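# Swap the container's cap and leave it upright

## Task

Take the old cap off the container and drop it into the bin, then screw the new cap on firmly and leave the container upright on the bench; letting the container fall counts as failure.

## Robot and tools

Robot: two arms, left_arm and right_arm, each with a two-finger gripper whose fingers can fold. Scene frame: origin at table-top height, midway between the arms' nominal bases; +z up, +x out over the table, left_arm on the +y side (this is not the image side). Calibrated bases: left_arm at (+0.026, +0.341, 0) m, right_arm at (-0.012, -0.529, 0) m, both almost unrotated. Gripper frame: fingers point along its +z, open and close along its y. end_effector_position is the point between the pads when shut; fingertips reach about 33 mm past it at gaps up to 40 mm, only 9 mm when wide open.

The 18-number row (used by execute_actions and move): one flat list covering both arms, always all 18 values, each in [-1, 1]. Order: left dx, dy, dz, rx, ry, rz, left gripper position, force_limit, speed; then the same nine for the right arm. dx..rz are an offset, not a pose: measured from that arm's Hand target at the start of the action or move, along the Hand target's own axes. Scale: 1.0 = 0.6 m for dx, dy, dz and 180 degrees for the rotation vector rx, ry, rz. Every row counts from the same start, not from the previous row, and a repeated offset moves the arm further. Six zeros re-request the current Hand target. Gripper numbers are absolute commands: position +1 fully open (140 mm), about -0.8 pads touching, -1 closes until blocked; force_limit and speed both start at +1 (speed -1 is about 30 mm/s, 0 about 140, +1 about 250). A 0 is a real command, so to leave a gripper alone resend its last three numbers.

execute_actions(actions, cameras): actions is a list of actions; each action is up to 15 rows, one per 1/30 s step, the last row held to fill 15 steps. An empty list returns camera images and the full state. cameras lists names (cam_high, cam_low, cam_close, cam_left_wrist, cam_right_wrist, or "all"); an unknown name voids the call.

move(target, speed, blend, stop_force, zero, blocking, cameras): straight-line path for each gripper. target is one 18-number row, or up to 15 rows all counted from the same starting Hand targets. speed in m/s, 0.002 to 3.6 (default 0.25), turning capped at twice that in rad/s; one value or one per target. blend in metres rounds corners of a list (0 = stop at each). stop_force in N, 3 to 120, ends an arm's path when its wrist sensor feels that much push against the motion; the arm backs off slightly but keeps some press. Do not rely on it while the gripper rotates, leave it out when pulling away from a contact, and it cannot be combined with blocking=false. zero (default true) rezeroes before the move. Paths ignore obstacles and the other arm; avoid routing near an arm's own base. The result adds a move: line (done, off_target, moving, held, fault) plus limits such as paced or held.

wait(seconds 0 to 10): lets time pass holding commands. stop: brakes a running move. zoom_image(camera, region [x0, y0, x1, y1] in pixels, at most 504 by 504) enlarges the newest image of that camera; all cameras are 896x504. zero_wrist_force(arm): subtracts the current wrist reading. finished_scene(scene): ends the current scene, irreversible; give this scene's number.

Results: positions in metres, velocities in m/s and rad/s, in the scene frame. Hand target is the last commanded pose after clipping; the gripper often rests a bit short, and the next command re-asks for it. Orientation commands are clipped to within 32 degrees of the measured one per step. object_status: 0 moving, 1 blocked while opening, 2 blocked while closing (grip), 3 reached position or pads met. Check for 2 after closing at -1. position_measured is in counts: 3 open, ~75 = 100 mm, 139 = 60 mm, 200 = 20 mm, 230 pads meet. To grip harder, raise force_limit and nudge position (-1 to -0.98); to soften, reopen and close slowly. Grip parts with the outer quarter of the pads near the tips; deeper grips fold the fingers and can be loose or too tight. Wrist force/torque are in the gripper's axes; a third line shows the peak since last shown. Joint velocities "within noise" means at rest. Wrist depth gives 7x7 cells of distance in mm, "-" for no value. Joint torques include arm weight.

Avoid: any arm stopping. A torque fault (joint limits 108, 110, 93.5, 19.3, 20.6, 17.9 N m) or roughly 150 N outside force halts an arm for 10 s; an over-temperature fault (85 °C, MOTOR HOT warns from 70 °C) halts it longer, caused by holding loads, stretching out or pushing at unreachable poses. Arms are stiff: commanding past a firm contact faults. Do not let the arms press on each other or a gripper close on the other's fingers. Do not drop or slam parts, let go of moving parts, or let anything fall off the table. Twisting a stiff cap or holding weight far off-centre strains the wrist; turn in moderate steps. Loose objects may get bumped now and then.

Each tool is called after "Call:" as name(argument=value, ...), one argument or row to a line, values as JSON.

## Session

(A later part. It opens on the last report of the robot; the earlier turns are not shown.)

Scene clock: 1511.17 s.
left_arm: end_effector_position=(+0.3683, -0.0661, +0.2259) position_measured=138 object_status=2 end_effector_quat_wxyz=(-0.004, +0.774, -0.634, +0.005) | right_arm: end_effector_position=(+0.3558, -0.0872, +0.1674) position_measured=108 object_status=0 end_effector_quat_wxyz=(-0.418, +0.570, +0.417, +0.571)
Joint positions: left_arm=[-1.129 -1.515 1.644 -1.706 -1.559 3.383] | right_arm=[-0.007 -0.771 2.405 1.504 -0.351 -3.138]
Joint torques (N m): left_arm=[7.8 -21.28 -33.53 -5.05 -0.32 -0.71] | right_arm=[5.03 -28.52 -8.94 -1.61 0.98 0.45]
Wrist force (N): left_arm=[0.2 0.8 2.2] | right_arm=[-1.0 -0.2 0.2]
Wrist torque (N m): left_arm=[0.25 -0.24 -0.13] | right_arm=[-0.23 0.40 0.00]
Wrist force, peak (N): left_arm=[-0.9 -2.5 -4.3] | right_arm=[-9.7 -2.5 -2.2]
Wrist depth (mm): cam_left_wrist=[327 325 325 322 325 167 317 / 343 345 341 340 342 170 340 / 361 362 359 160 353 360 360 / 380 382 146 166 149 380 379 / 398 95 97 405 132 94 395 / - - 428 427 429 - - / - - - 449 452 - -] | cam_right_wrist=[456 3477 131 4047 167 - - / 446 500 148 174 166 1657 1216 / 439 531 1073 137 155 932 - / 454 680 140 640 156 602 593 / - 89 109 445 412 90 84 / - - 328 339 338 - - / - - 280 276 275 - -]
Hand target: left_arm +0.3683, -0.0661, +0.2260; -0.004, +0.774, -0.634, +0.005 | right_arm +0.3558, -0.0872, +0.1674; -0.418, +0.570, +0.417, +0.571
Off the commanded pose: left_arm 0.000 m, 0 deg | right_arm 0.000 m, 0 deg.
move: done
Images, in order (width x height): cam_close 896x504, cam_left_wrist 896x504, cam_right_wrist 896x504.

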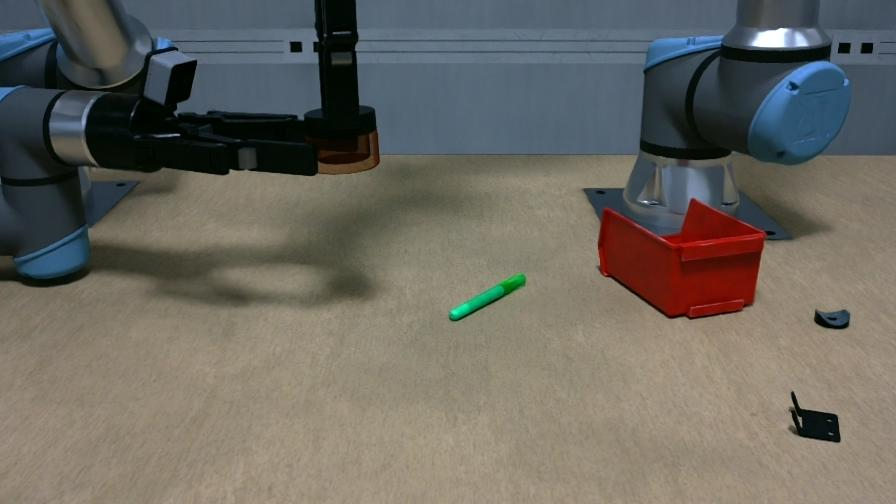

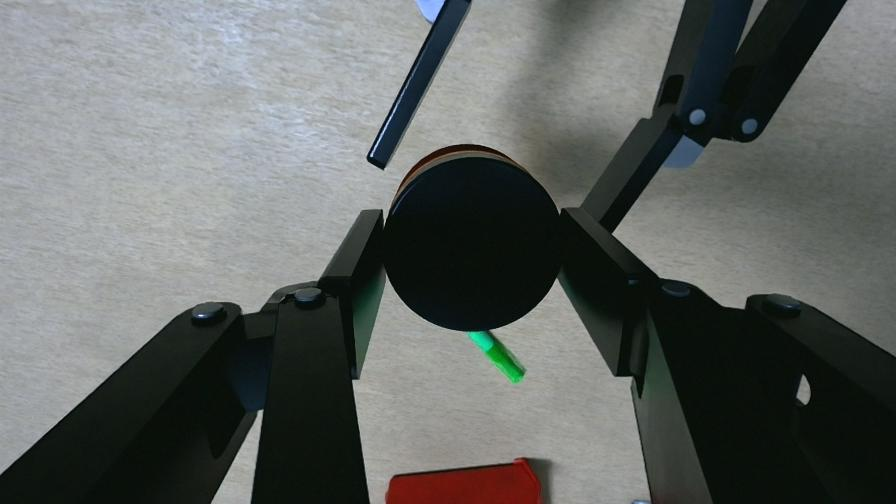

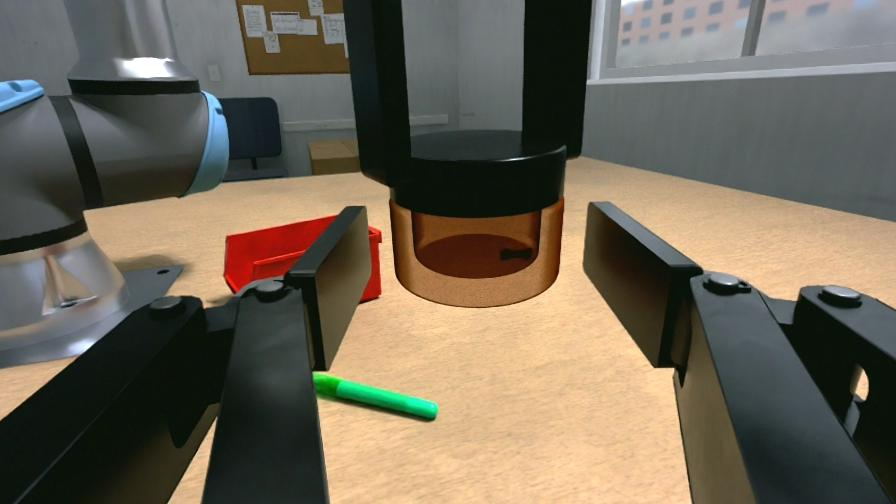

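Call:
move(
  target=[
    [0, 0, 0, 0, 0, 0, -0.98, 1, -1, 0, 0, 0.0105, 0, 0, 0, 0.17, -0.5, -0.8],
    [0, 0, 0, 0, 0, 0, -0.98, 1, -1, 0, 0, 0.0105, 0, 0, 0, -1, 1, -1],
  ],
  speed=0.05,
  cameras=["cam_right_wrist", "cam_left_wrist"],
)

Call:
zoom_image(
  camera="cam_right_wrist",
  region=[340, 100, 640, 340],
)

Scene clock: 1532.27 s.
left_arm: end_effector_position=(+0.3683, -0.0661, +0.2260) position_measured=139 object_status=2 end_effector_quat_wxyz=(-0.004, +0.774, -0.634, +0.005) | right_arm: end_effector_position=(+0.3577, -0.0812, +0.1674) position_measured=138 object_status=0 end_effector_quat_wxyz=(-0.418, +0.570, +0.417, +0.571)
Joint positions: left_arm=[-1.129 -1.515 1.644 -1.706 -1.559 3.383] | right_arm=[0.014 -0.772 2.393 1.518 -0.372 -3.138]
Joint torques (N m): left_arm=[7.69 -41.92 -34.05 -5 -0.28 -0.7] | right_arm=[-2.93 -53.75 11.53 -2.32 0.87 -1]
Wrist force (N): left_arm=[-8.6 2.1 -0.9] | right_arm=[-4.8 4.8 -5.7]
Wrist torque (N m): left_arm=[0.35 -0.35 -0.22] | right_arm=[-0.46 0.38 0.19]
Wrist force, peak (N): left_arm=[-8.6 2.3 -1.1] | right_arm=[-4.8 4.8 -5.8]
Wrist depth (mm): cam_left_wrist=[323 324 325 318 324 164 322 / 341 341 342 339 340 170 341 / 358 360 362 348 353 361 361 / 382 380 148 - 150 382 379 / 395 92 97 407 131 94 395 / - - 422 427 432 - - / - - - 443 451 - -] | cam_right_wrist=[434 467 3631 - 151 - - / 436 485 132 159 160 - - / 437 539 1020 131 796 869 - / 430 686 126 628 148 595 578 / 422 89 94 441 384 91 436 / - 77 326 339 334 - 72 / - - - 275 272 - 69]
Hand target: left_arm +0.3683, -0.0661, +0.2260; -0.004, +0.774, -0.634, +0.005 | right_arm +0.3577, -0.0812, +0.1674; -0.418, +0.570, +0.417, +0.571
Off the commanded pose: left_arm 0.000 m, 0 deg | right_arm 0.000 m, 0 deg.
move: done
Images, in order (width x height): cam_left_wrist 896x504, cam_right_wrist 896x504.

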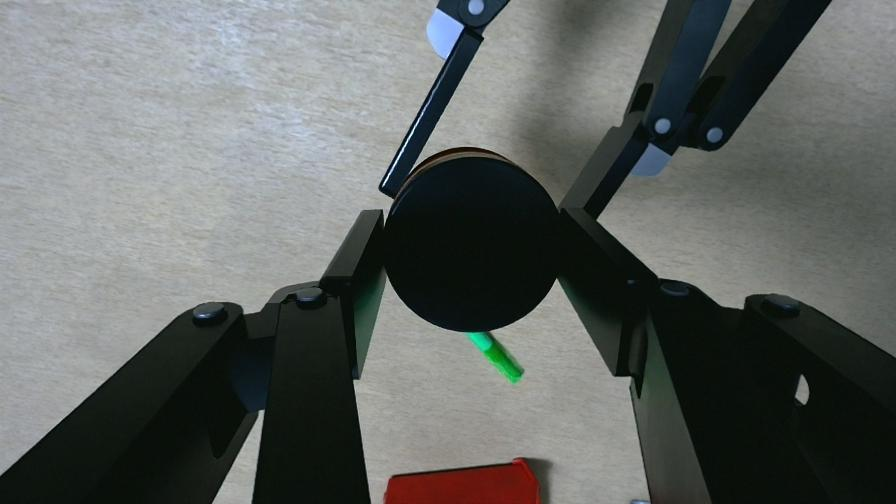

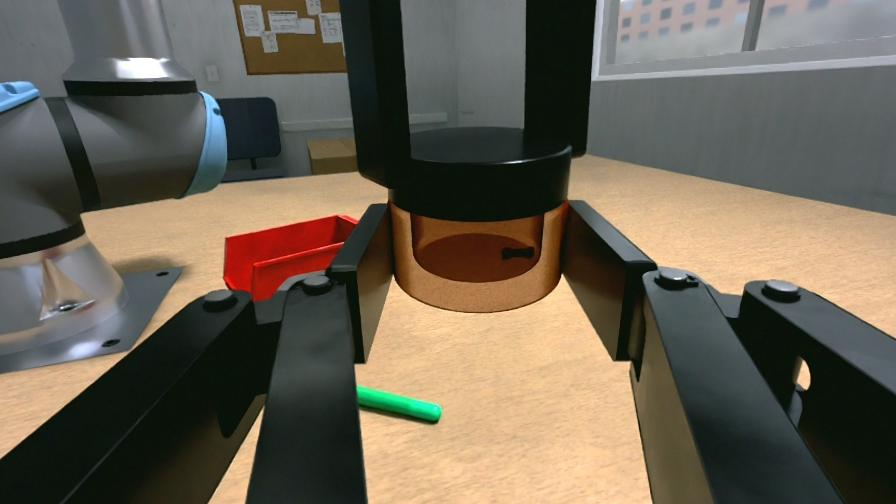

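Scaled by 1.680.

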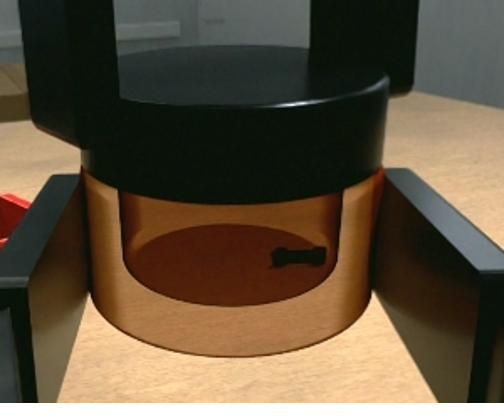

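Call:
move(
  target=[
    [0, 0, 0, 0, 0, 0, -0.98, 1, -1, 0, 0.0007, -0.001, 0, 0, 0, -1, 1, -1],
    [0, 0, 0, 0, 0, 0.11, -0.98, 1, -1, 0, 0.0007, -0.001, 0, 0, 0, -1, 1, -1],
  ],
  speed=0.15,
  cameras=["cam_right_wrist"],
)

Call:
zoom_image(
  camera="cam_right_wrist",
  region=[340, 100, 640, 340],
)

Scene clock: 1550.27 s.
left_arm: end_effector_position=(+0.3683, -0.0662, +0.2260) position_measured=139 object_status=2 end_effector_quat_wxyz=(+0.005, -0.653, +0.757, -0.005) | right_arm: end_effector_position=(+0.3580, -0.0819, +0.1674) position_measured=138 object_status=2 end_effector_quat_wxyz=(-0.418, +0.570, +0.417, +0.571)
Joint positions: left_arm=[-1.129 -1.515 1.644 -1.706 -1.559 3.728] | right_arm=[0.012 -0.772 2.393 1.518 -0.37 -3.138]
Joint torques (N m): left_arm=[3.87 -33.05 -20.26 -3.48 -1.43 2.28] | right_arm=[2.88 -36.08 8.81 -0.08 2.81 0.9]
Wrist force (N): left_arm=[-2.1 1.5 -1.6] | right_arm=[-5.4 0.7 -1.8]
Wrist torque (N m): left_arm=[0.34 -0.27 -2.38] | right_arm=[-2.53 0.52 0.15]
Wrist force, peak (N): left_arm=[-8.9 2.3 -1.0] | right_arm=[-5.2 5.0 -5.9]
Wrist depth (mm): cam_left_wrist=[324 326 323 325 321 319 326 / 341 341 340 340 336 340 345 / 360 357 358 174 352 359 362 / 382 381 150 164 162 380 381 / 397 92 98 171 168 98 396 / - - 425 429 432 - - / - - - 460 441 - -] | cam_right_wrist=[449 471 3165 3919 153 1751 1372 / 443 499 3292 3798 158 1624 1356 / 441 533 1037 137 812 885 - / 455 676 129 633 147 596 577 / 434 89 94 442 389 91 435 / - 77 325 339 335 - 72 / - - - 275 272 - 69]
Hand target: left_arm +0.3683, -0.0661, +0.2260; +0.005, -0.653, +0.757, -0.005 | right_arm +0.3579, -0.0819, +0.1674; -0.418, +0.570, +0.417, +0.571
Off the commanded pose: left_arm 0.000 m, 0 deg | right_arm 0.000 m, 0 deg.
move: done
Images, in order (width x height): cam_right_wrist 896x504.

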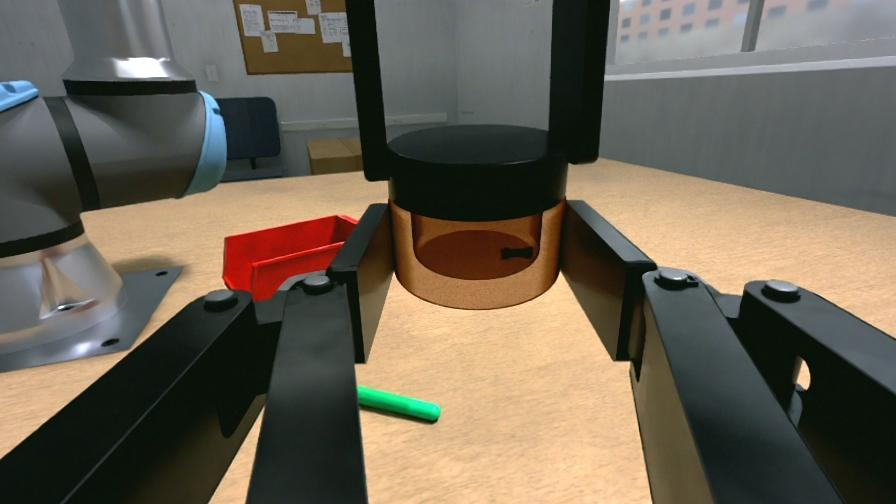

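Scaled by 1.680.

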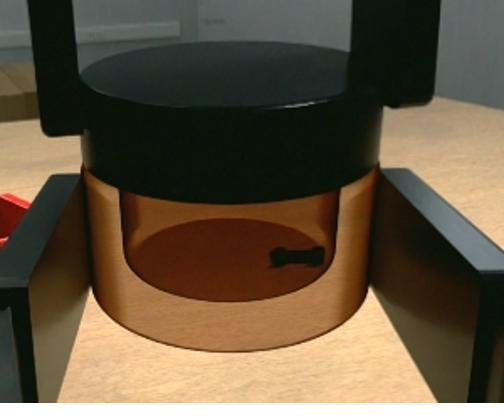

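Call:
move(
  target=[0, 0, 0, 0, 0, 0.09, -0.98, 1, -1, 0, 0, 0, 0, 0, 0, -1, 1, -1],
  speed=0.15,
  cameras=["cam_right_wrist", "cam_left_wrist"],
)

Call:
zoom_image(
  camera="cam_right_wrist",
  region=[340, 100, 640, 340],
)

Scene clock: 1564.13 s.
left_arm: end_effector_position=(+0.3683, -0.0662, +0.2260) position_measured=139 object_status=2 end_effector_quat_wxyz=(+0.005, -0.540, +0.842, -0.004) | right_arm: end_effector_position=(+0.3579, -0.0819, +0.1674) position_measured=140 object_status=2 end_effector_quat_wxyz=(-0.418, +0.570, +0.417, +0.571)
Joint positions: left_arm=[-1.129 -1.515 1.644 -1.706 -1.559 4.011] | right_arm=[0.012 -0.772 2.393 1.518 -0.37 -3.138]
Joint torques (N m): left_arm=[-1.26 -27.24 -10 -5.48 -1.54 2.56] | right_arm=[-1.24 -29.9 0.67 -2.46 1.95 0.75]
Wrist force (N): left_arm=[1.4 -1.5 -0.2] | right_arm=[-3.7 -2.3 1.3]
Wrist torque (N m): left_arm=[-0.01 -0.29 -2.77] | right_arm=[-2.84 0.35 -0.31]
Wrist force, peak (N): left_arm=[-5.1 4.6 -6.3] | right_arm=[-11.4 4.4 -3.7]
Wrist depth (mm): cam_left_wrist=[324 323 163 325 164 326 328 / 337 341 334 342 341 344 344 / 353 358 357 - 355 363 360 / 379 378 150 - 164 384 386 / 394 92 98 166 165 98 398 / - - 423 430 430 - - / - - - 456 459 - -] | cam_right_wrist=[447 456 143 3685 136 - 1379 / 439 499 3741 166 165 1593 1478 / 439 534 1042 141 815 1004 1379 / 699 684 127 571 145 592 577 / - 89 95 442 387 91 435 / - 71 - 338 335 - - / - - - 274 272 - -]
Hand target: left_arm +0.3683, -0.0661, +0.2260; +0.005, -0.540, +0.842, -0.004 | right_arm +0.3579, -0.0819, +0.1674; -0.418, +0.570, +0.417, +0.571
Off the commanded pose: left_arm 0.000 m, 0 deg | right_arm 0.000 m, 0 deg.
move: done
Images, in order (width x height): cam_left_wrist 896x504, cam_right_wrist 896x504.

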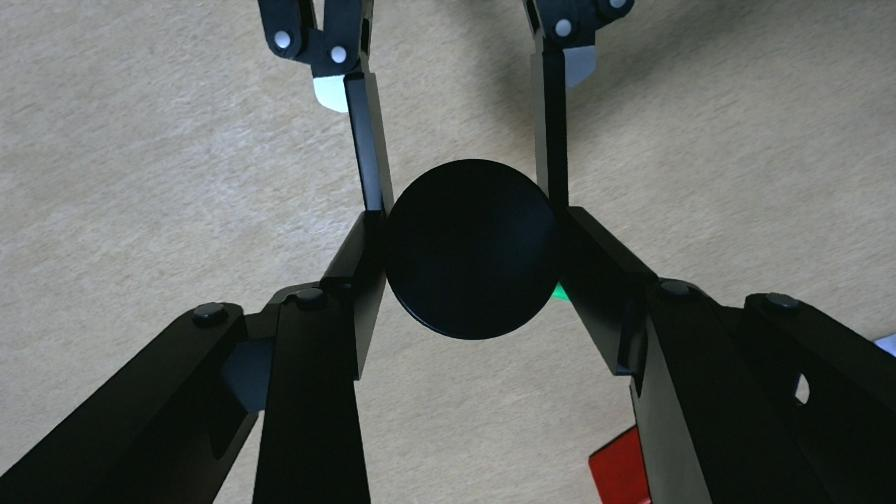

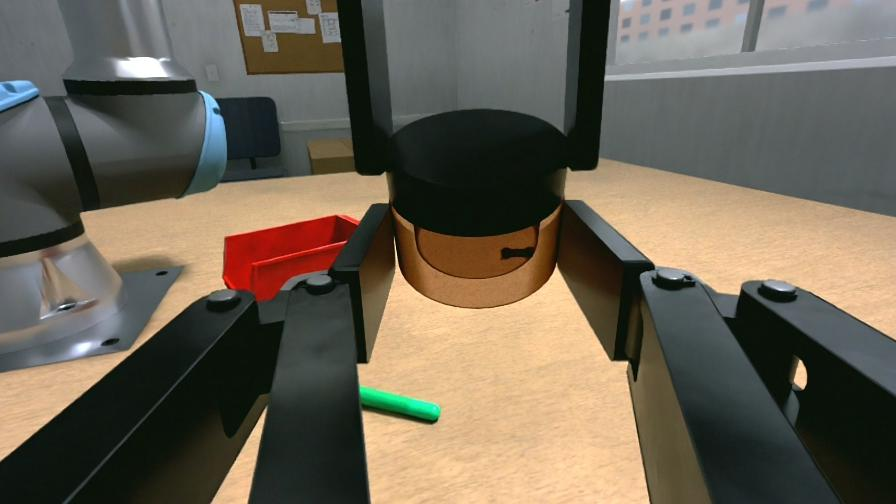

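Scaled by 1.680.

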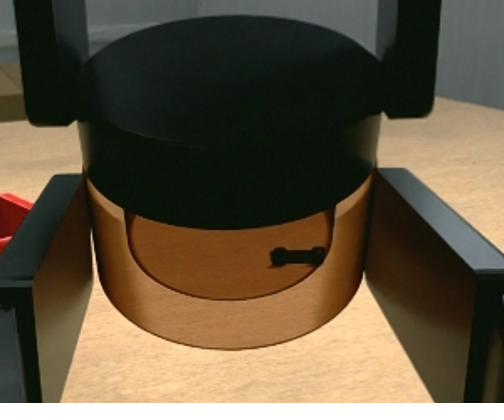

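Call:
move(
  target=[-0.0066, 0.0008, 0, 0, 0, 0, -0.98, 1, -1, 0, 0, 0, 0, 0, 0, -1, 1, -1],
  speed=0.02,
  cameras=["cam_right_wrist", "cam_left_wrist"],
)

Call:
zoom_image(
  camera="cam_right_wrist",
  region=[340, 100, 640, 340],
)

Scene clock: 1614.23 s.
left_arm: end_effector_position=(+0.3696, -0.0622, +0.2260) position_measured=139 object_status=2 end_effector_quat_wxyz=(+0.005, -0.540, +0.842, -0.004) | right_arm: end_effector_position=(+0.3579, -0.0819, +0.1674) position_measured=140 object_status=2 end_effector_quat_wxyz=(-0.418, +0.570, +0.417, +0.571)
Joint positions: left_arm=[-1.124 -1.52 1.649 -1.707 -1.559 4.017] | right_arm=[0.012 -0.772 2.393 1.517 -0.37 -3.138]
Joint torques (N m): left_arm=[1.82 -36.71 -12.57 -3.17 -1.11 4.48] | right_arm=[-8.02 -44.56 -5.28 -1.9 0.03 0.46]
Wrist force (N): left_arm=[6.0 -4.0 0.7] | right_arm=[-2.6 -4.6 5.4]
Wrist torque (N m): left_arm=[0.33 -0.28 -3.01] | right_arm=[-2.97 0.26 -0.10]
Wrist force, peak (N): left_arm=[6.1 -4.7 0.0] | right_arm=[-3.6 -5.0 5.6]
Wrist depth (mm): cam_left_wrist=[322 322 163 327 168 330 330 / 337 341 190 343 340 345 345 / 356 356 355 163 356 363 363 / 376 379 150 164 163 382 387 / 393 92 98 412 165 98 396 / - - 421 432 427 - - / - - - 459 459 - -] | cam_right_wrist=[446 3248 144 3527 136 - 1241 / 439 494 3631 171 164 - 1364 / 438 521 1029 139 150 901 1154 / 458 673 127 570 145 602 581 / 434 89 94 439 389 91 438 / - 71 - 338 333 - - / - - - 275 272 - -]
Hand target: left_arm +0.3695, -0.0623, +0.2260; +0.005, -0.540, +0.842, -0.004 | right_arm +0.3579, -0.0819, +0.1674; -0.418, +0.570, +0.417, +0.571
Off the commanded pose: left_arm 0.000 m, 0 deg | right_arm 0.000 m, 0 deg.
move: done
Images, in order (width x height): cam_left_wrist 896x504, cam_right_wrist 896x504.

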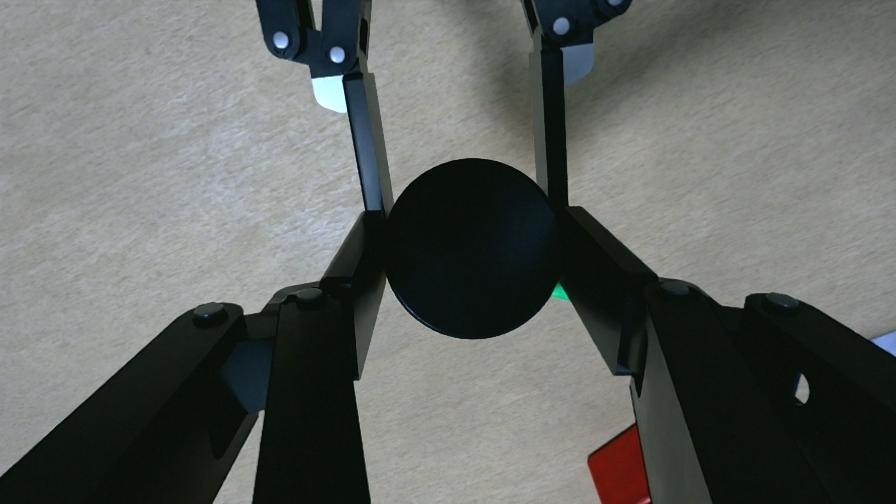

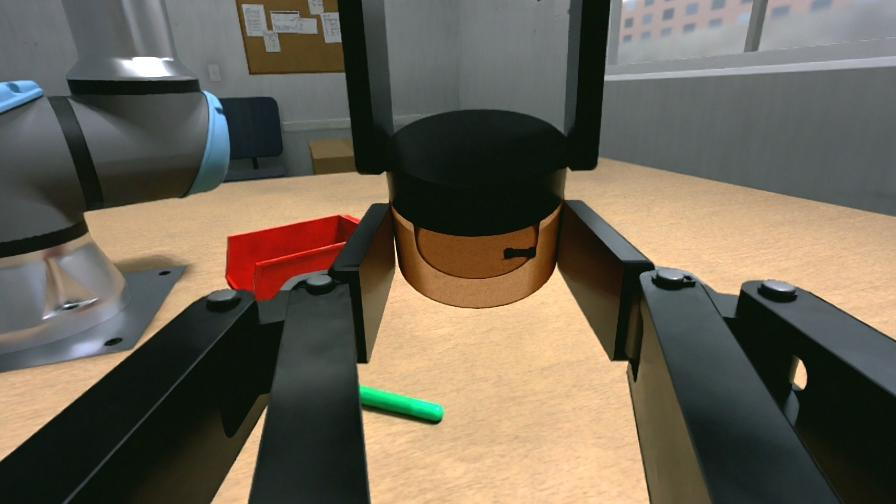

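Scaled by 1.680.

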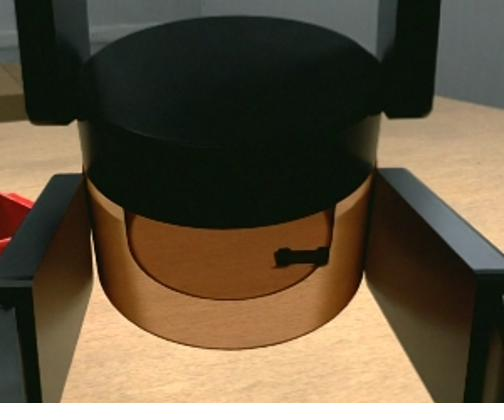

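Call:
move(
  target=[0, 0, 0, 0, 0, -0.05, -0.98, 1, -1, 0, 0, 0, 0, 0, 0, -1, 1, -1],
  speed=0.15,
  cameras=[],
)

Scene clock: 1626.30 s.
left_arm: end_effector_position=(+0.3695, -0.0623, +0.2260) position_measured=139 object_status=2 end_effector_quat_wxyz=(+0.005, -0.604, +0.797, -0.004) | right_arm: end_effector_position=(+0.3580, -0.0819, +0.1674) position_measured=140 object_status=2 end_effector_quat_wxyz=(-0.418, +0.570, +0.417, +0.571)
Joint positions: left_arm=[-1.124 -1.52 1.649 -1.707 -1.559 3.859] | right_arm=[0.012 -0.772 2.393 1.518 -0.37 -3.138]
Joint torques (N m): left_arm=[4.9 -21.74 -29.68 -3.56 0.96 -1.82] | right_arm=[-3.17 -53.77 -11.41 -2.78 -0.98 -0.15]
Wrist force (N): left_arm=[-7.4 8.1 -4.2] | right_arm=[-8.7 7.0 -6.1]
Wrist torque (N m): left_arm=[0.96 -0.20 2.00] | right_arm=[1.70 0.61 0.94]
Wrist force, peak (N): left_arm=[-8.3 8.9 -4.3] | right_arm=[-8.7 8.1 -6.8]
Wrist depth (mm): cam_left_wrist=[324 325 166 327 168 328 326 / 340 341 337 342 340 342 345 / 356 359 359 163 354 364 362 / 378 378 147 163 149 383 385 / 395 92 97 166 131 94 401 / - - 424 427 430 - - / - - - 461 461 - -] | cam_right_wrist=[451 488 142 3527 141 1679 - / 442 493 3429 3382 - - - / 432 519 1064 140 151 895 1279 / 448 682 127 571 139 593 570 / 437 89 94 445 388 91 434 / - 71 314 338 332 - - / - - - 274 272 - -]
Hand target: left_arm +0.3695, -0.0623, +0.2260; +0.005, -0.604, +0.797, -0.004 | right_arm +0.3579, -0.0819, +0.1674; -0.418, +0.570, +0.417, +0.571
Off the commanded pose: left_arm 0.000 m, 0 deg | right_arm 0.000 m, 0 deg.
move: done
No camera images: "cameras" was empty.

Call:
move(
  target=[0, 0, 0, 0, 0, 0.055, -0.98, 1, -1, 0, 0, 0, 0, 0, 0, -1, 1, -1],
  speed=0.15,
  cameras=["cam_right_wrist"],
)

Call:
zoom_image(
  camera="cam_right_wrist",
  region=[340, 100, 640, 340],
)

Scene clock: 1635.07 s.
left_arm: end_effector_position=(+0.3695, -0.0624, +0.2260) position_measured=139 object_status=2 end_effector_quat_wxyz=(+0.005, -0.533, +0.846, -0.004) | right_arm: end_effector_position=(+0.3579, -0.0819, +0.1674) position_measured=140 object_status=2 end_effector_quat_wxyz=(-0.418, +0.570, +0.417, +0.571)
Joint positions: left_arm=[-1.124 -1.52 1.649 -1.707 -1.559 4.032] | right_arm=[0.012 -0.772 2.393 1.517 -0.37 -3.138]
Joint torques (N m): left_arm=[8.96 -34.85 -15.33 0.82 -1.2 2.08] | right_arm=[0.75 -54.04 -11.04 0.09 3.27 0.96]
Wrist force (N): left_arm=[3.6 -1.5 -2.3] | right_arm=[-5.9 -2.3 3.0]
Wrist torque (N m): left_arm=[0.38 -0.25 -2.41] | right_arm=[-2.46 0.37 -0.06]
Wrist force, peak (N): left_arm=[-7.6 8.2 -4.5] | right_arm=[-9.3 7.3 -6.1]
Wrist depth (mm): cam_left_wrist=[322 323 163 325 166 327 329 / 338 340 334 340 340 345 345 / 357 356 358 163 358 362 366 / 376 377 149 - 149 384 384 / 396 92 98 409 131 98 401 / - - 422 428 431 - - / - - - 460 459 - -] | cam_right_wrist=[441 465 3685 - 131 1668 1187 / 444 475 3382 2774 153 1419 1335 / 437 531 1069 139 151 895 1234 / 437 682 126 577 145 595 577 / 439 90 95 438 389 91 435 / - 71 - 340 334 - - / - - - 276 272 - -]
Hand target: left_arm +0.3695, -0.0623, +0.2260; +0.005, -0.533, +0.846, -0.004 | right_arm +0.3579, -0.0819, +0.1674; -0.418, +0.570, +0.417, +0.571
Off the commanded pose: left_arm 0.000 m, 0 deg | right_arm 0.000 m, 0 deg.
move: done
Images, in order (width x height): cam_right_wrist 896x504.

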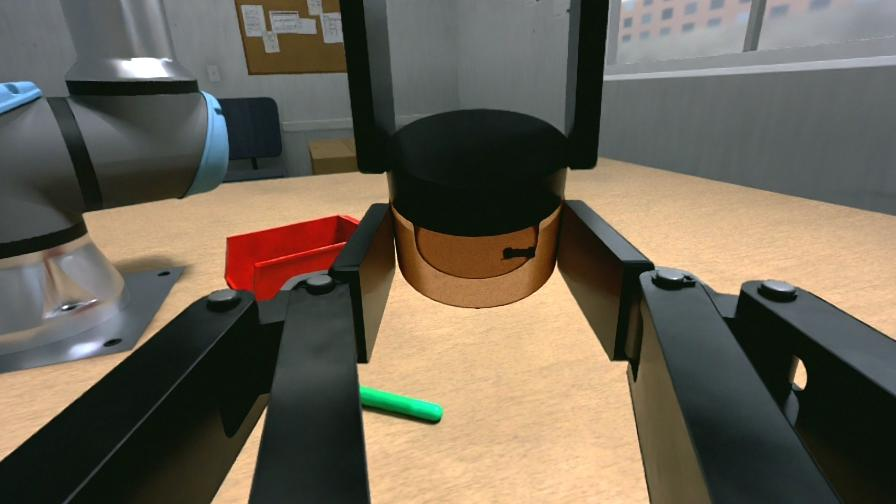

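Scaled by 1.680.

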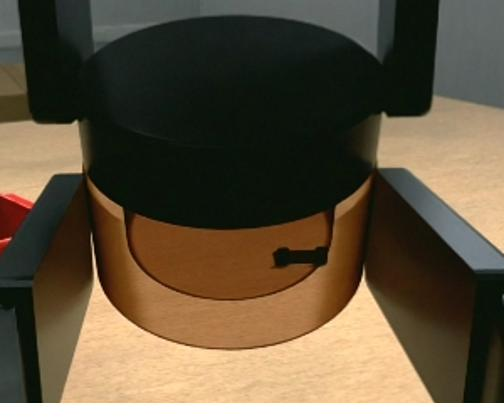

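Call:
move(
  target=[0, 0, 0, 0, 0, -0.022, -0.98, 1, -1, 0, 0, 0, 0, 0, 0, -1, 1, -1],
  speed=0.15,
  cameras=[],
)

Scene clock: 1639.77 s.
left_arm: end_effector_position=(+0.3695, -0.0623, +0.2260) position_measured=139 object_status=2 end_effector_quat_wxyz=(+0.005, -0.562, +0.827, -0.004) | right_arm: end_effector_position=(+0.3579, -0.0819, +0.1674) position_measured=140 object_status=2 end_effector_quat_wxyz=(-0.418, +0.570, +0.417, +0.571)
Joint positions: left_arm=[-1.124 -1.52 1.649 -1.707 -1.56 3.963] | right_arm=[0.012 -0.772 2.393 1.518 -0.37 -3.138]
Joint torques (N m): left_arm=[1.2 -19.06 -33.85 -1.07 0.08 0.28] | right_arm=[-8.75 -50.4 -11.09 -1.13 -0.97 0.73]
Wrist force (N): left_arm=[-1.8 4.3 -5.1] | right_arm=[-9.6 3.4 -2.0]
Wrist torque (N m): left_arm=[0.46 -0.20 1.47] | right_arm=[1.30 0.57 0.30]
Wrist force, peak (N): left_arm=[-2.5 4.9 -5.1] | right_arm=[-9.9 3.8 -2.0]
Wrist depth (mm): cam_left_wrist=[323 322 164 326 166 327 328 / 340 340 337 341 338 343 345 / 357 358 359 163 355 363 361 / 374 379 145 - 149 384 382 / 396 92 97 407 131 94 401 / - - 421 432 430 - - / - - - 460 463 - -] | cam_right_wrist=[449 3429 142 3858 138 - 1222 / 440 500 3086 4047 139 - 1216 / 434 521 1042 136 145 863 1204 / 480 680 126 574 140 593 577 / 433 89 94 442 388 91 433 / - 71 - 338 333 - - / - - - 273 272 - -]
Hand target: left_arm +0.3695, -0.0623, +0.2260; +0.005, -0.562, +0.827, -0.004 | right_arm +0.3579, -0.0819, +0.1674; -0.418, +0.570, +0.417, +0.571
Off the commanded pose: left_arm 0.000 m, 0 deg | right_arm 0.000 m, 0 deg.
move: done
No camera images: "cameras" was empty.

Call:
move(
  target=[0, 0, 0, 0, 0, 0.009, -0.98, 1, -1, 0, 0, 0, 0, 0, 0, -1, 1, -1],
  speed=0.1,
  cameras=[],
)

Scene clock: 1644.30 s.
left_arm: end_effector_position=(+0.3695, -0.0624, +0.2260) position_measured=139 object_status=2 end_effector_quat_wxyz=(+0.005, -0.550, +0.835, -0.004) end_effector_velocity=(+0.000, +0.001, +0.000) end_effector_angular_velocity=(+0.003, +0.000, +0.005) | right_arm: end_effector_position=(+0.3579, -0.0819, +0.1674) position_measured=140 object_status=2 end_effector_quat_wxyz=(-0.418, +0.570, +0.417, +0.571)
Joint positions: left_arm=[-1.124 -1.52 1.649 -1.707 -1.559 3.992] | right_arm=[0.012 -0.772 2.393 1.518 -0.37 -3.138]
Joint velocities: left_arm=[0 0 0 0.002 0.001 -0.005] | right_arm=[within noise]
Joint torques (N m): left_arm=[-8.63 -35.49 -15.84 -5 0.31 -0.85] | right_arm=[-8.55 -47.15 -10.14 -2.98 -0.92 -0.29]
Wrist force (N): left_arm=[0.1 1.3 -3.6] | right_arm=[-8.0 1.0 0.2]
Wrist torque (N m): left_arm=[0.45 -0.16 -0.20] | right_arm=[-0.25 0.56 0.26]
Wrist force, peak (N): left_arm=[-2.1 4.6 -5.4] | right_arm=[-10.3 3.5 -1.9]
Wrist depth (mm): cam_left_wrist=[323 324 164 326 166 327 329 / 341 341 337 340 340 344 346 / 358 356 360 367 359 361 366 / 375 380 149 - 149 382 384 / 395 92 98 402 130 93 398 / - - 422 428 430 - - / - - - 461 461 - -] | cam_right_wrist=[449 475 3631 3919 137 1593 1313 / 443 479 146 169 138 1726 - / 436 521 1033 140 150 875 - / 450 678 127 578 139 595 580 / - 89 94 439 388 91 434 / - 71 - 339 334 - - / - - - 275 272 - -]
Hand target: left_arm +0.3695, -0.0623, +0.2260; +0.005, -0.550, +0.835, -0.004 | right_arm +0.3579, -0.0819, +0.1674; -0.418, +0.570, +0.417, +0.571
Off the commanded pose: left_arm 0.000 m, 0 deg | right_arm 0.000 m, 0 deg.
move: done
No camera images: "cameras" was empty.

Torque near zero. Now release the right gripper and back it off.

Call:
move(
  target=[
    [0, 0, 0, 0, 0, 0, -0.98, 1, -1, 0, 0, 0, 0, 0, 0, 0.43, -0.5, -0.8],
    [0, 0, 0, 0, 0, 0, -0.98, 1, -1, 0, 0, -0.25, 0, 0, 0, 0.43, -0.5, -0.8],
  ],
  speed=0.15,
  cameras=["cam_right_wrist", "cam_left_wrist", "cam_close"],
)

Call:
zoom_image(
  camera="cam_right_wrist",
  region=[340, 100, 640, 340],
)

Call:
zoom_image(
  camera="cam_close",
  region=[270, 40, 430, 200],
)

Scene clock: 1653.23 s.
left_arm: end_effector_position=(+0.3695, -0.0623, +0.2260) position_measured=139 object_status=2 end_effector_quat_wxyz=(+0.005, -0.550, +0.835, -0.004) | right_arm: end_effector_position=(+0.3126, -0.2248, +0.1673) position_measured=75 object_status=3 end_effector_quat_wxyz=(-0.418, +0.570, +0.417, +0.571) end_effector_velocity=(-0.001, +0.000, +0.000) end_effector_angular_velocity=(-0.001, -0.001, +0.005)
Joint positions: left_arm=[-1.124 -1.52 1.649 -1.707 -1.559 3.991] | right_arm=[-0.633 -0.692 2.627 1.211 0.276 -3.146]
Joint velocities: left_arm=[within noise] | right_arm=[0 -0.001 -0.001 0 0.005 0.001]
Joint torques (N m): left_arm=[9.64 -38.39 -27.7 -4.07 -1.31 -0.91] | right_arm=[-8.87 -46.61 -6.46 1.78 0.94 -0.01]
Wrist force (N): left_arm=[0.0 0.5 1.9] | right_arm=[1.6 -0.9 -0.5]
Wrist torque (N m): left_arm=[0.19 -0.19 -0.18] | right_arm=[-0.43 -0.11 -0.16]
Wrist force, peak (N): left_arm=[0.4 1.5 -3.9] | right_arm=[1.3 -8.2 3.9]
Wrist depth (mm): cam_left_wrist=[324 324 321 326 326 328 330 / 337 340 338 341 343 342 346 / 355 359 359 351 360 363 364 / 377 380 148 161 148 382 386 / 392 92 97 410 131 94 397 / - - 425 432 427 - - / - - - 459 466 - -] | cam_right_wrist=[3336 601 3741 278 273 - - / 533 602 4115 290 2572 1387 1505 / 544 678 1148 980 1092 976 1356 / 561 598 140 641 627 136 625 / 518 88 396 443 440 102 84 / - - 339 340 339 - - / - - 276 275 275 - -]
Hand target: left_arm +0.3695, -0.0623, +0.2260; +0.005, -0.550, +0.835, -0.004 | right_arm +0.3127, -0.2249, +0.1672; -0.418, +0.570, +0.417, +0.571
Off the commanded pose: left_arm 0.000 m, 0 deg | right_arm 0.000 m, 0 deg.
move: done
Images, in order (width x height): cam_close 896x504, cam_left_wrist 896x504, cam_right_wrist 896x504.

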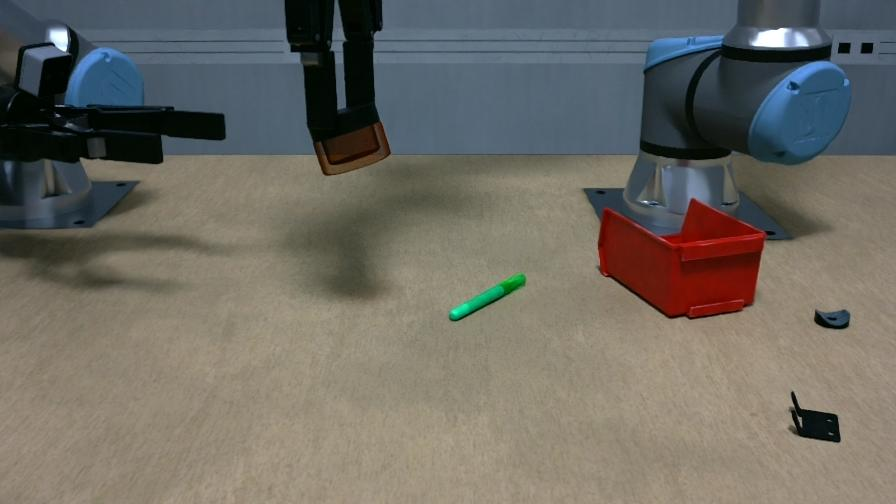

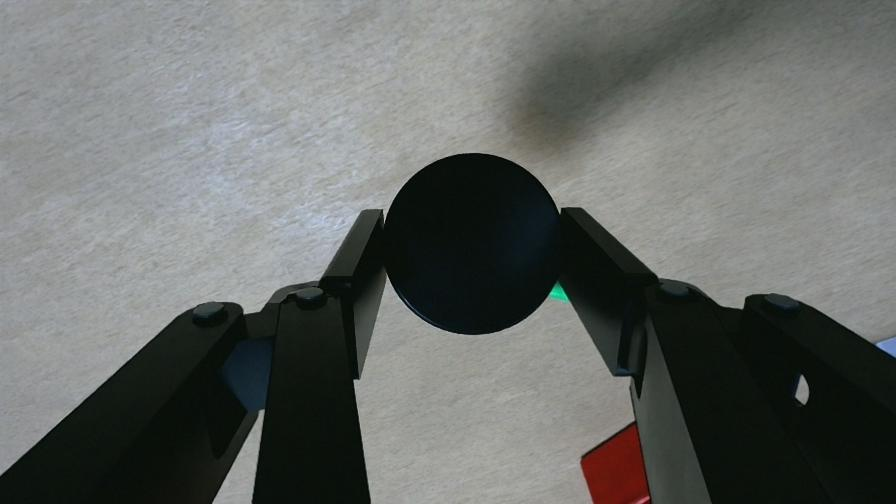

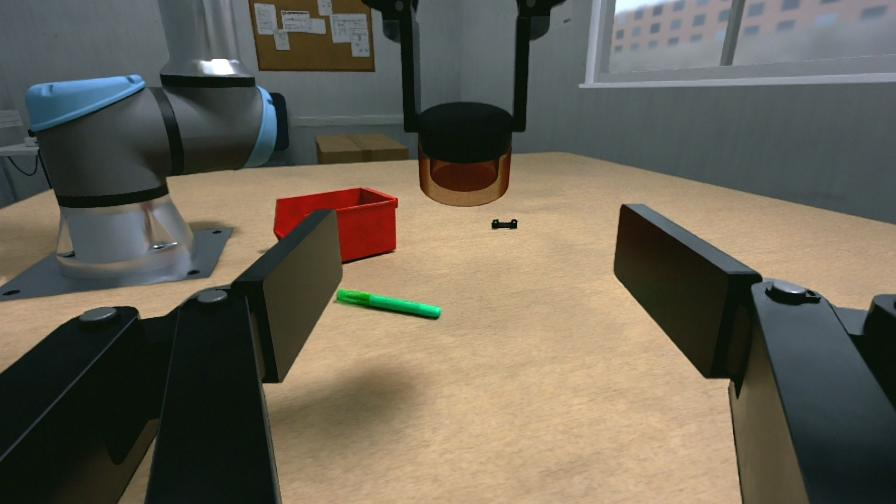

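Scaled by 1.680.

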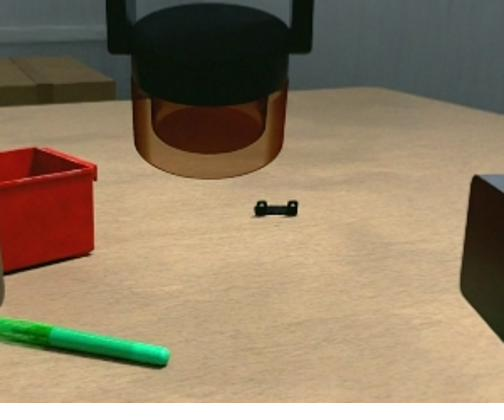

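Scaled by 3.150.

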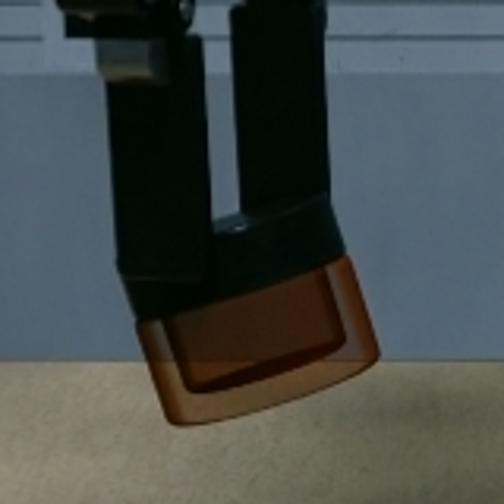

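Call:
move(
  target=[0, 0, 0, 0, 0.0861, 0, -0.98, 1, -1, 0, 0, 0, 0, 0, 0, 0.43, -0.5, -0.8],
  speed=0.15,
  cameras=["cam_right_wrist", "cam_close", "cam_low"],
)

Call:
zoom_image(
  camera="cam_right_wrist",
  region=[380, 60, 560, 240],
)

Call:
zoom_image(
  camera="cam_close",
  region=[270, 40, 430, 200],
)

Scene clock: 1685.20 s.
left_arm: end_effector_position=(+0.3696, -0.0622, +0.2260) position_measured=139 object_status=2 end_effector_quat_wxyz=(-0.107, -0.545, +0.828, -0.078) | right_arm: end_effector_position=(+0.3127, -0.2249, +0.1672) position_measured=75 object_status=3 end_effector_quat_wxyz=(-0.418, +0.570, +0.417, +0.571)
Joint positions: left_arm=[-0.99 -1.584 1.782 -1.929 -1.785 4.11] | right_arm=[-0.634 -0.692 2.627 1.211 0.276 -3.146]
Joint torques (N m): left_arm=[-8.79 -14.71 -39.09 -0.4 -1.09 -0.28] | right_arm=[-0.55 -45.38 -6.32 2.09 -0.8 0.89]
Wrist force (N): left_arm=[-0.8 0.2 1.7] | right_arm=[1.2 -0.9 -0.5]
Wrist torque (N m): left_arm=[0.13 -0.10 -0.14] | right_arm=[-0.42 -0.03 -0.16]
Wrist force, peak (N): left_arm=[1.2 3.4 2.8] | right_arm=[1.8 -1.2 -0.5]
Wrist depth (mm): cam_left_wrist=[350 351 352 352 354 354 355 / 352 355 357 358 356 359 362 / 361 360 361 363 363 364 368 / 364 367 149 - 149 365 370 / 372 96 97 369 131 94 374 / - - 374 376 381 - - / - - - 380 382 - -] | cam_right_wrist=[- 601 3858 4572 2007 1991 1395 / 524 608 3125 280 - - - / 551 669 1176 1148 1112 939 - / 564 601 140 633 640 136 619 / 518 87 398 440 439 102 84 / - - 340 337 339 - - / - - 276 276 275 - -]
Hand target: left_arm +0.3695, -0.0623, +0.2260; -0.107, -0.545, +0.828, -0.078 | right_arm +0.3127, -0.2249, +0.1672; -0.418, +0.570, +0.417, +0.571
Off the commanded pose: left_arm 0.000 m, 0 deg | right_arm 0.000 m, 0 deg.
move: done
Images, in order (width x height): cam_low 896x504, cam_close 896x504, cam_right_wrist 896x504.

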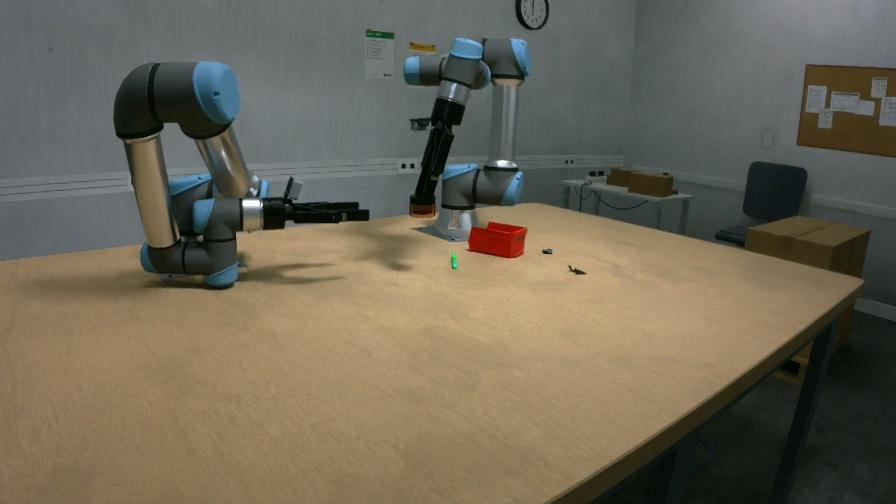

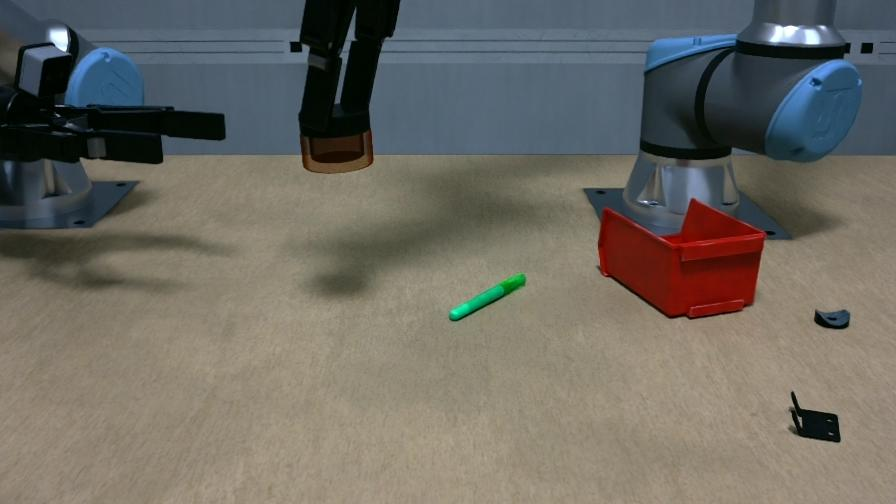

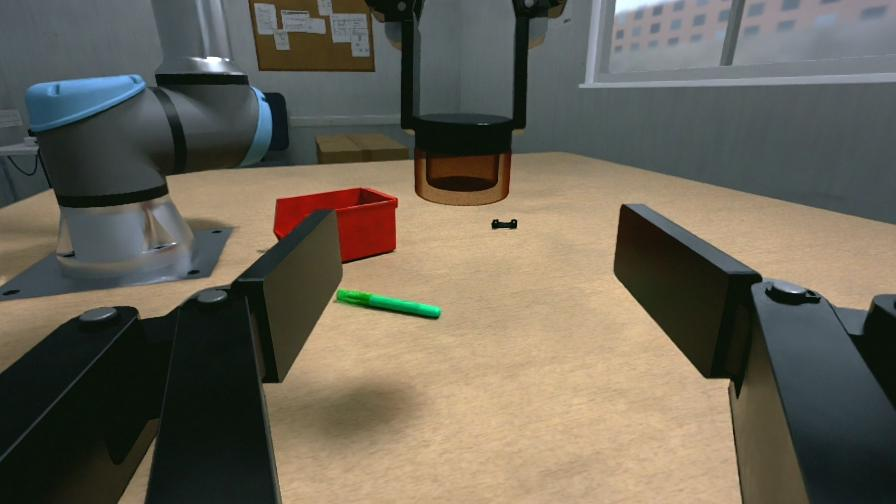

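Scaled by 2.800.

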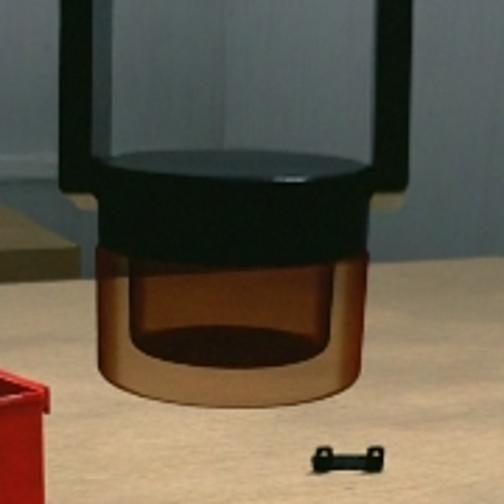

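Scaled by 3.150.

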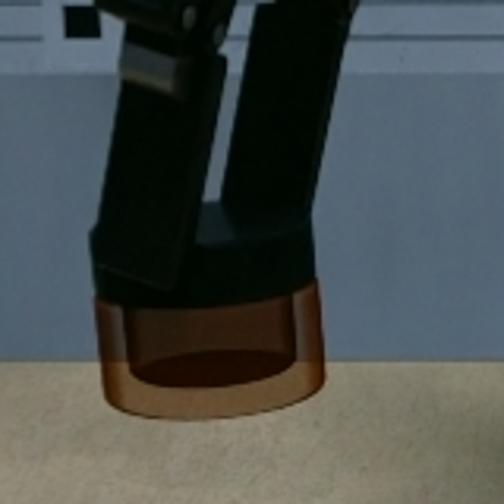

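Call:
move(
  target=[
    [0, 0, 0, 0, 0.011, 0, -0.98, 1, -1, 0, 0, 0, 0, 0, 0, 0.43, -0.5, -0.8],
    [-0.0568, 0.0027, 0.2091, 0, 0.011, 0, -0.98, 1, -1, 0, 0, 0, 0, 0, 0, 0.43, -0.5, -0.8],
  ],
  speed=0.12,
  blend=[0.001, 0],
  cameras=["cam_close", "cam_right_wrist"],
)

Call:
zoom_image(
  camera="cam_close",
  region=[250, 150, 450, 350],
)

Scene clock: 1702.93 s.
left_arm: end_effector_position=(+0.3694, -0.0624, +0.0958) position_measured=139 object_status=2 end_effector_quat_wxyz=(-0.122, -0.543, +0.826, -0.088) | right_arm: end_effector_position=(+0.3127, -0.2249, +0.1672) position_measured=75 object_status=3 end_effector_quat_wxyz=(-0.418, +0.570, +0.417, +0.571)
Joint positions: left_arm=[-0.972 -1.465 2.029 -2.31 -1.817 4.123] | right_arm=[-0.634 -0.692 2.627 1.211 0.276 -3.146]
Joint torques (N m): left_arm=[-10.38 -41.79 -35.42 -1.48 -2.27 -0.74] | right_arm=[9.91 -44.25 -4.73 2.29 -1.04 0.84]
Wrist force (N): left_arm=[-1.0 0.3 1.8] | right_arm=[1.2 -0.7 -0.3]
Wrist torque (N m): left_arm=[0.15 -0.07 -0.14] | right_arm=[-0.38 -0.04 -0.16]
Wrist force, peak (N): left_arm=[-1.8 0.5 3.7] | right_arm=[1.6 -1.3 -0.4]
Wrist depth (mm): cam_left_wrist=[226 227 228 228 229 230 229 / 229 230 230 231 231 232 233 / 230 232 232 229 233 233 234 / 232 234 149 - 149 235 236 / 234 96 98 236 236 93 239 / - - 239 239 239 - - / - - - 240 241 - -] | cam_right_wrist=[3165 598 3685 294 2166 1679 - / 521 608 3477 315 2244 - 1356 / 551 657 1143 845 968 980 1349 / 561 585 140 591 585 136 623 / 516 88 399 396 442 102 84 / - - 341 340 339 - - / - - 276 276 275 - -]
Hand target: left_arm +0.3695, -0.0625, +0.0960; -0.122, -0.543, +0.826, -0.088 | right_arm +0.3127, -0.2249, +0.1672; -0.418, +0.570, +0.417, +0.571
Off the commanded pose: left_arm 0.000 m, 0 deg | right_arm 0.000 m, 0 deg.
move: done
Images, in order (width x height): cam_close 896x504, cam_right_wrist 896x504.

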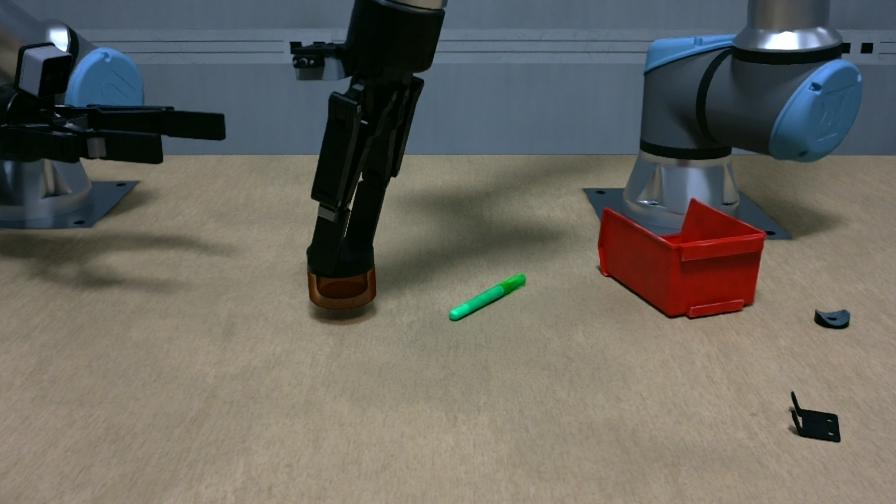

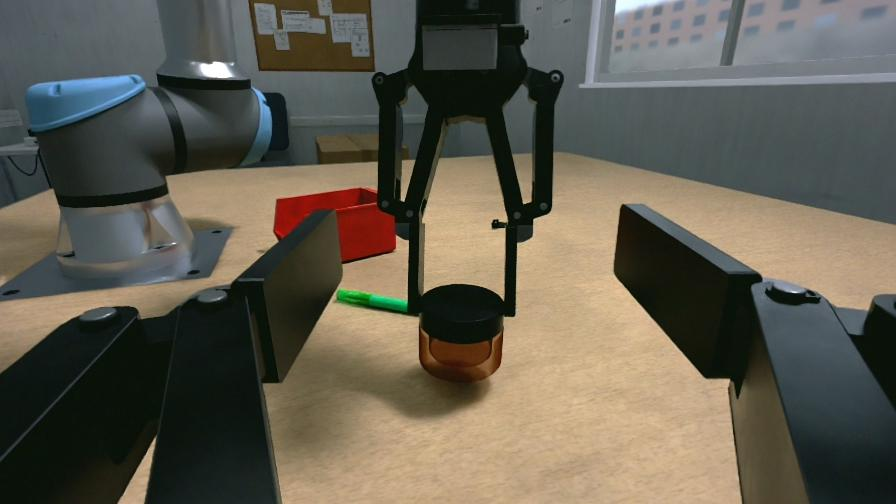

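Scaled by 2.520.

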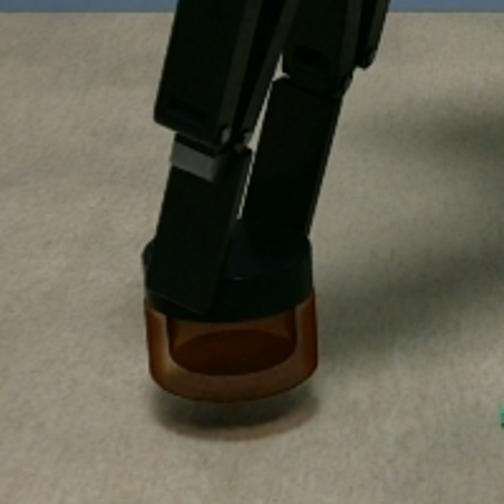

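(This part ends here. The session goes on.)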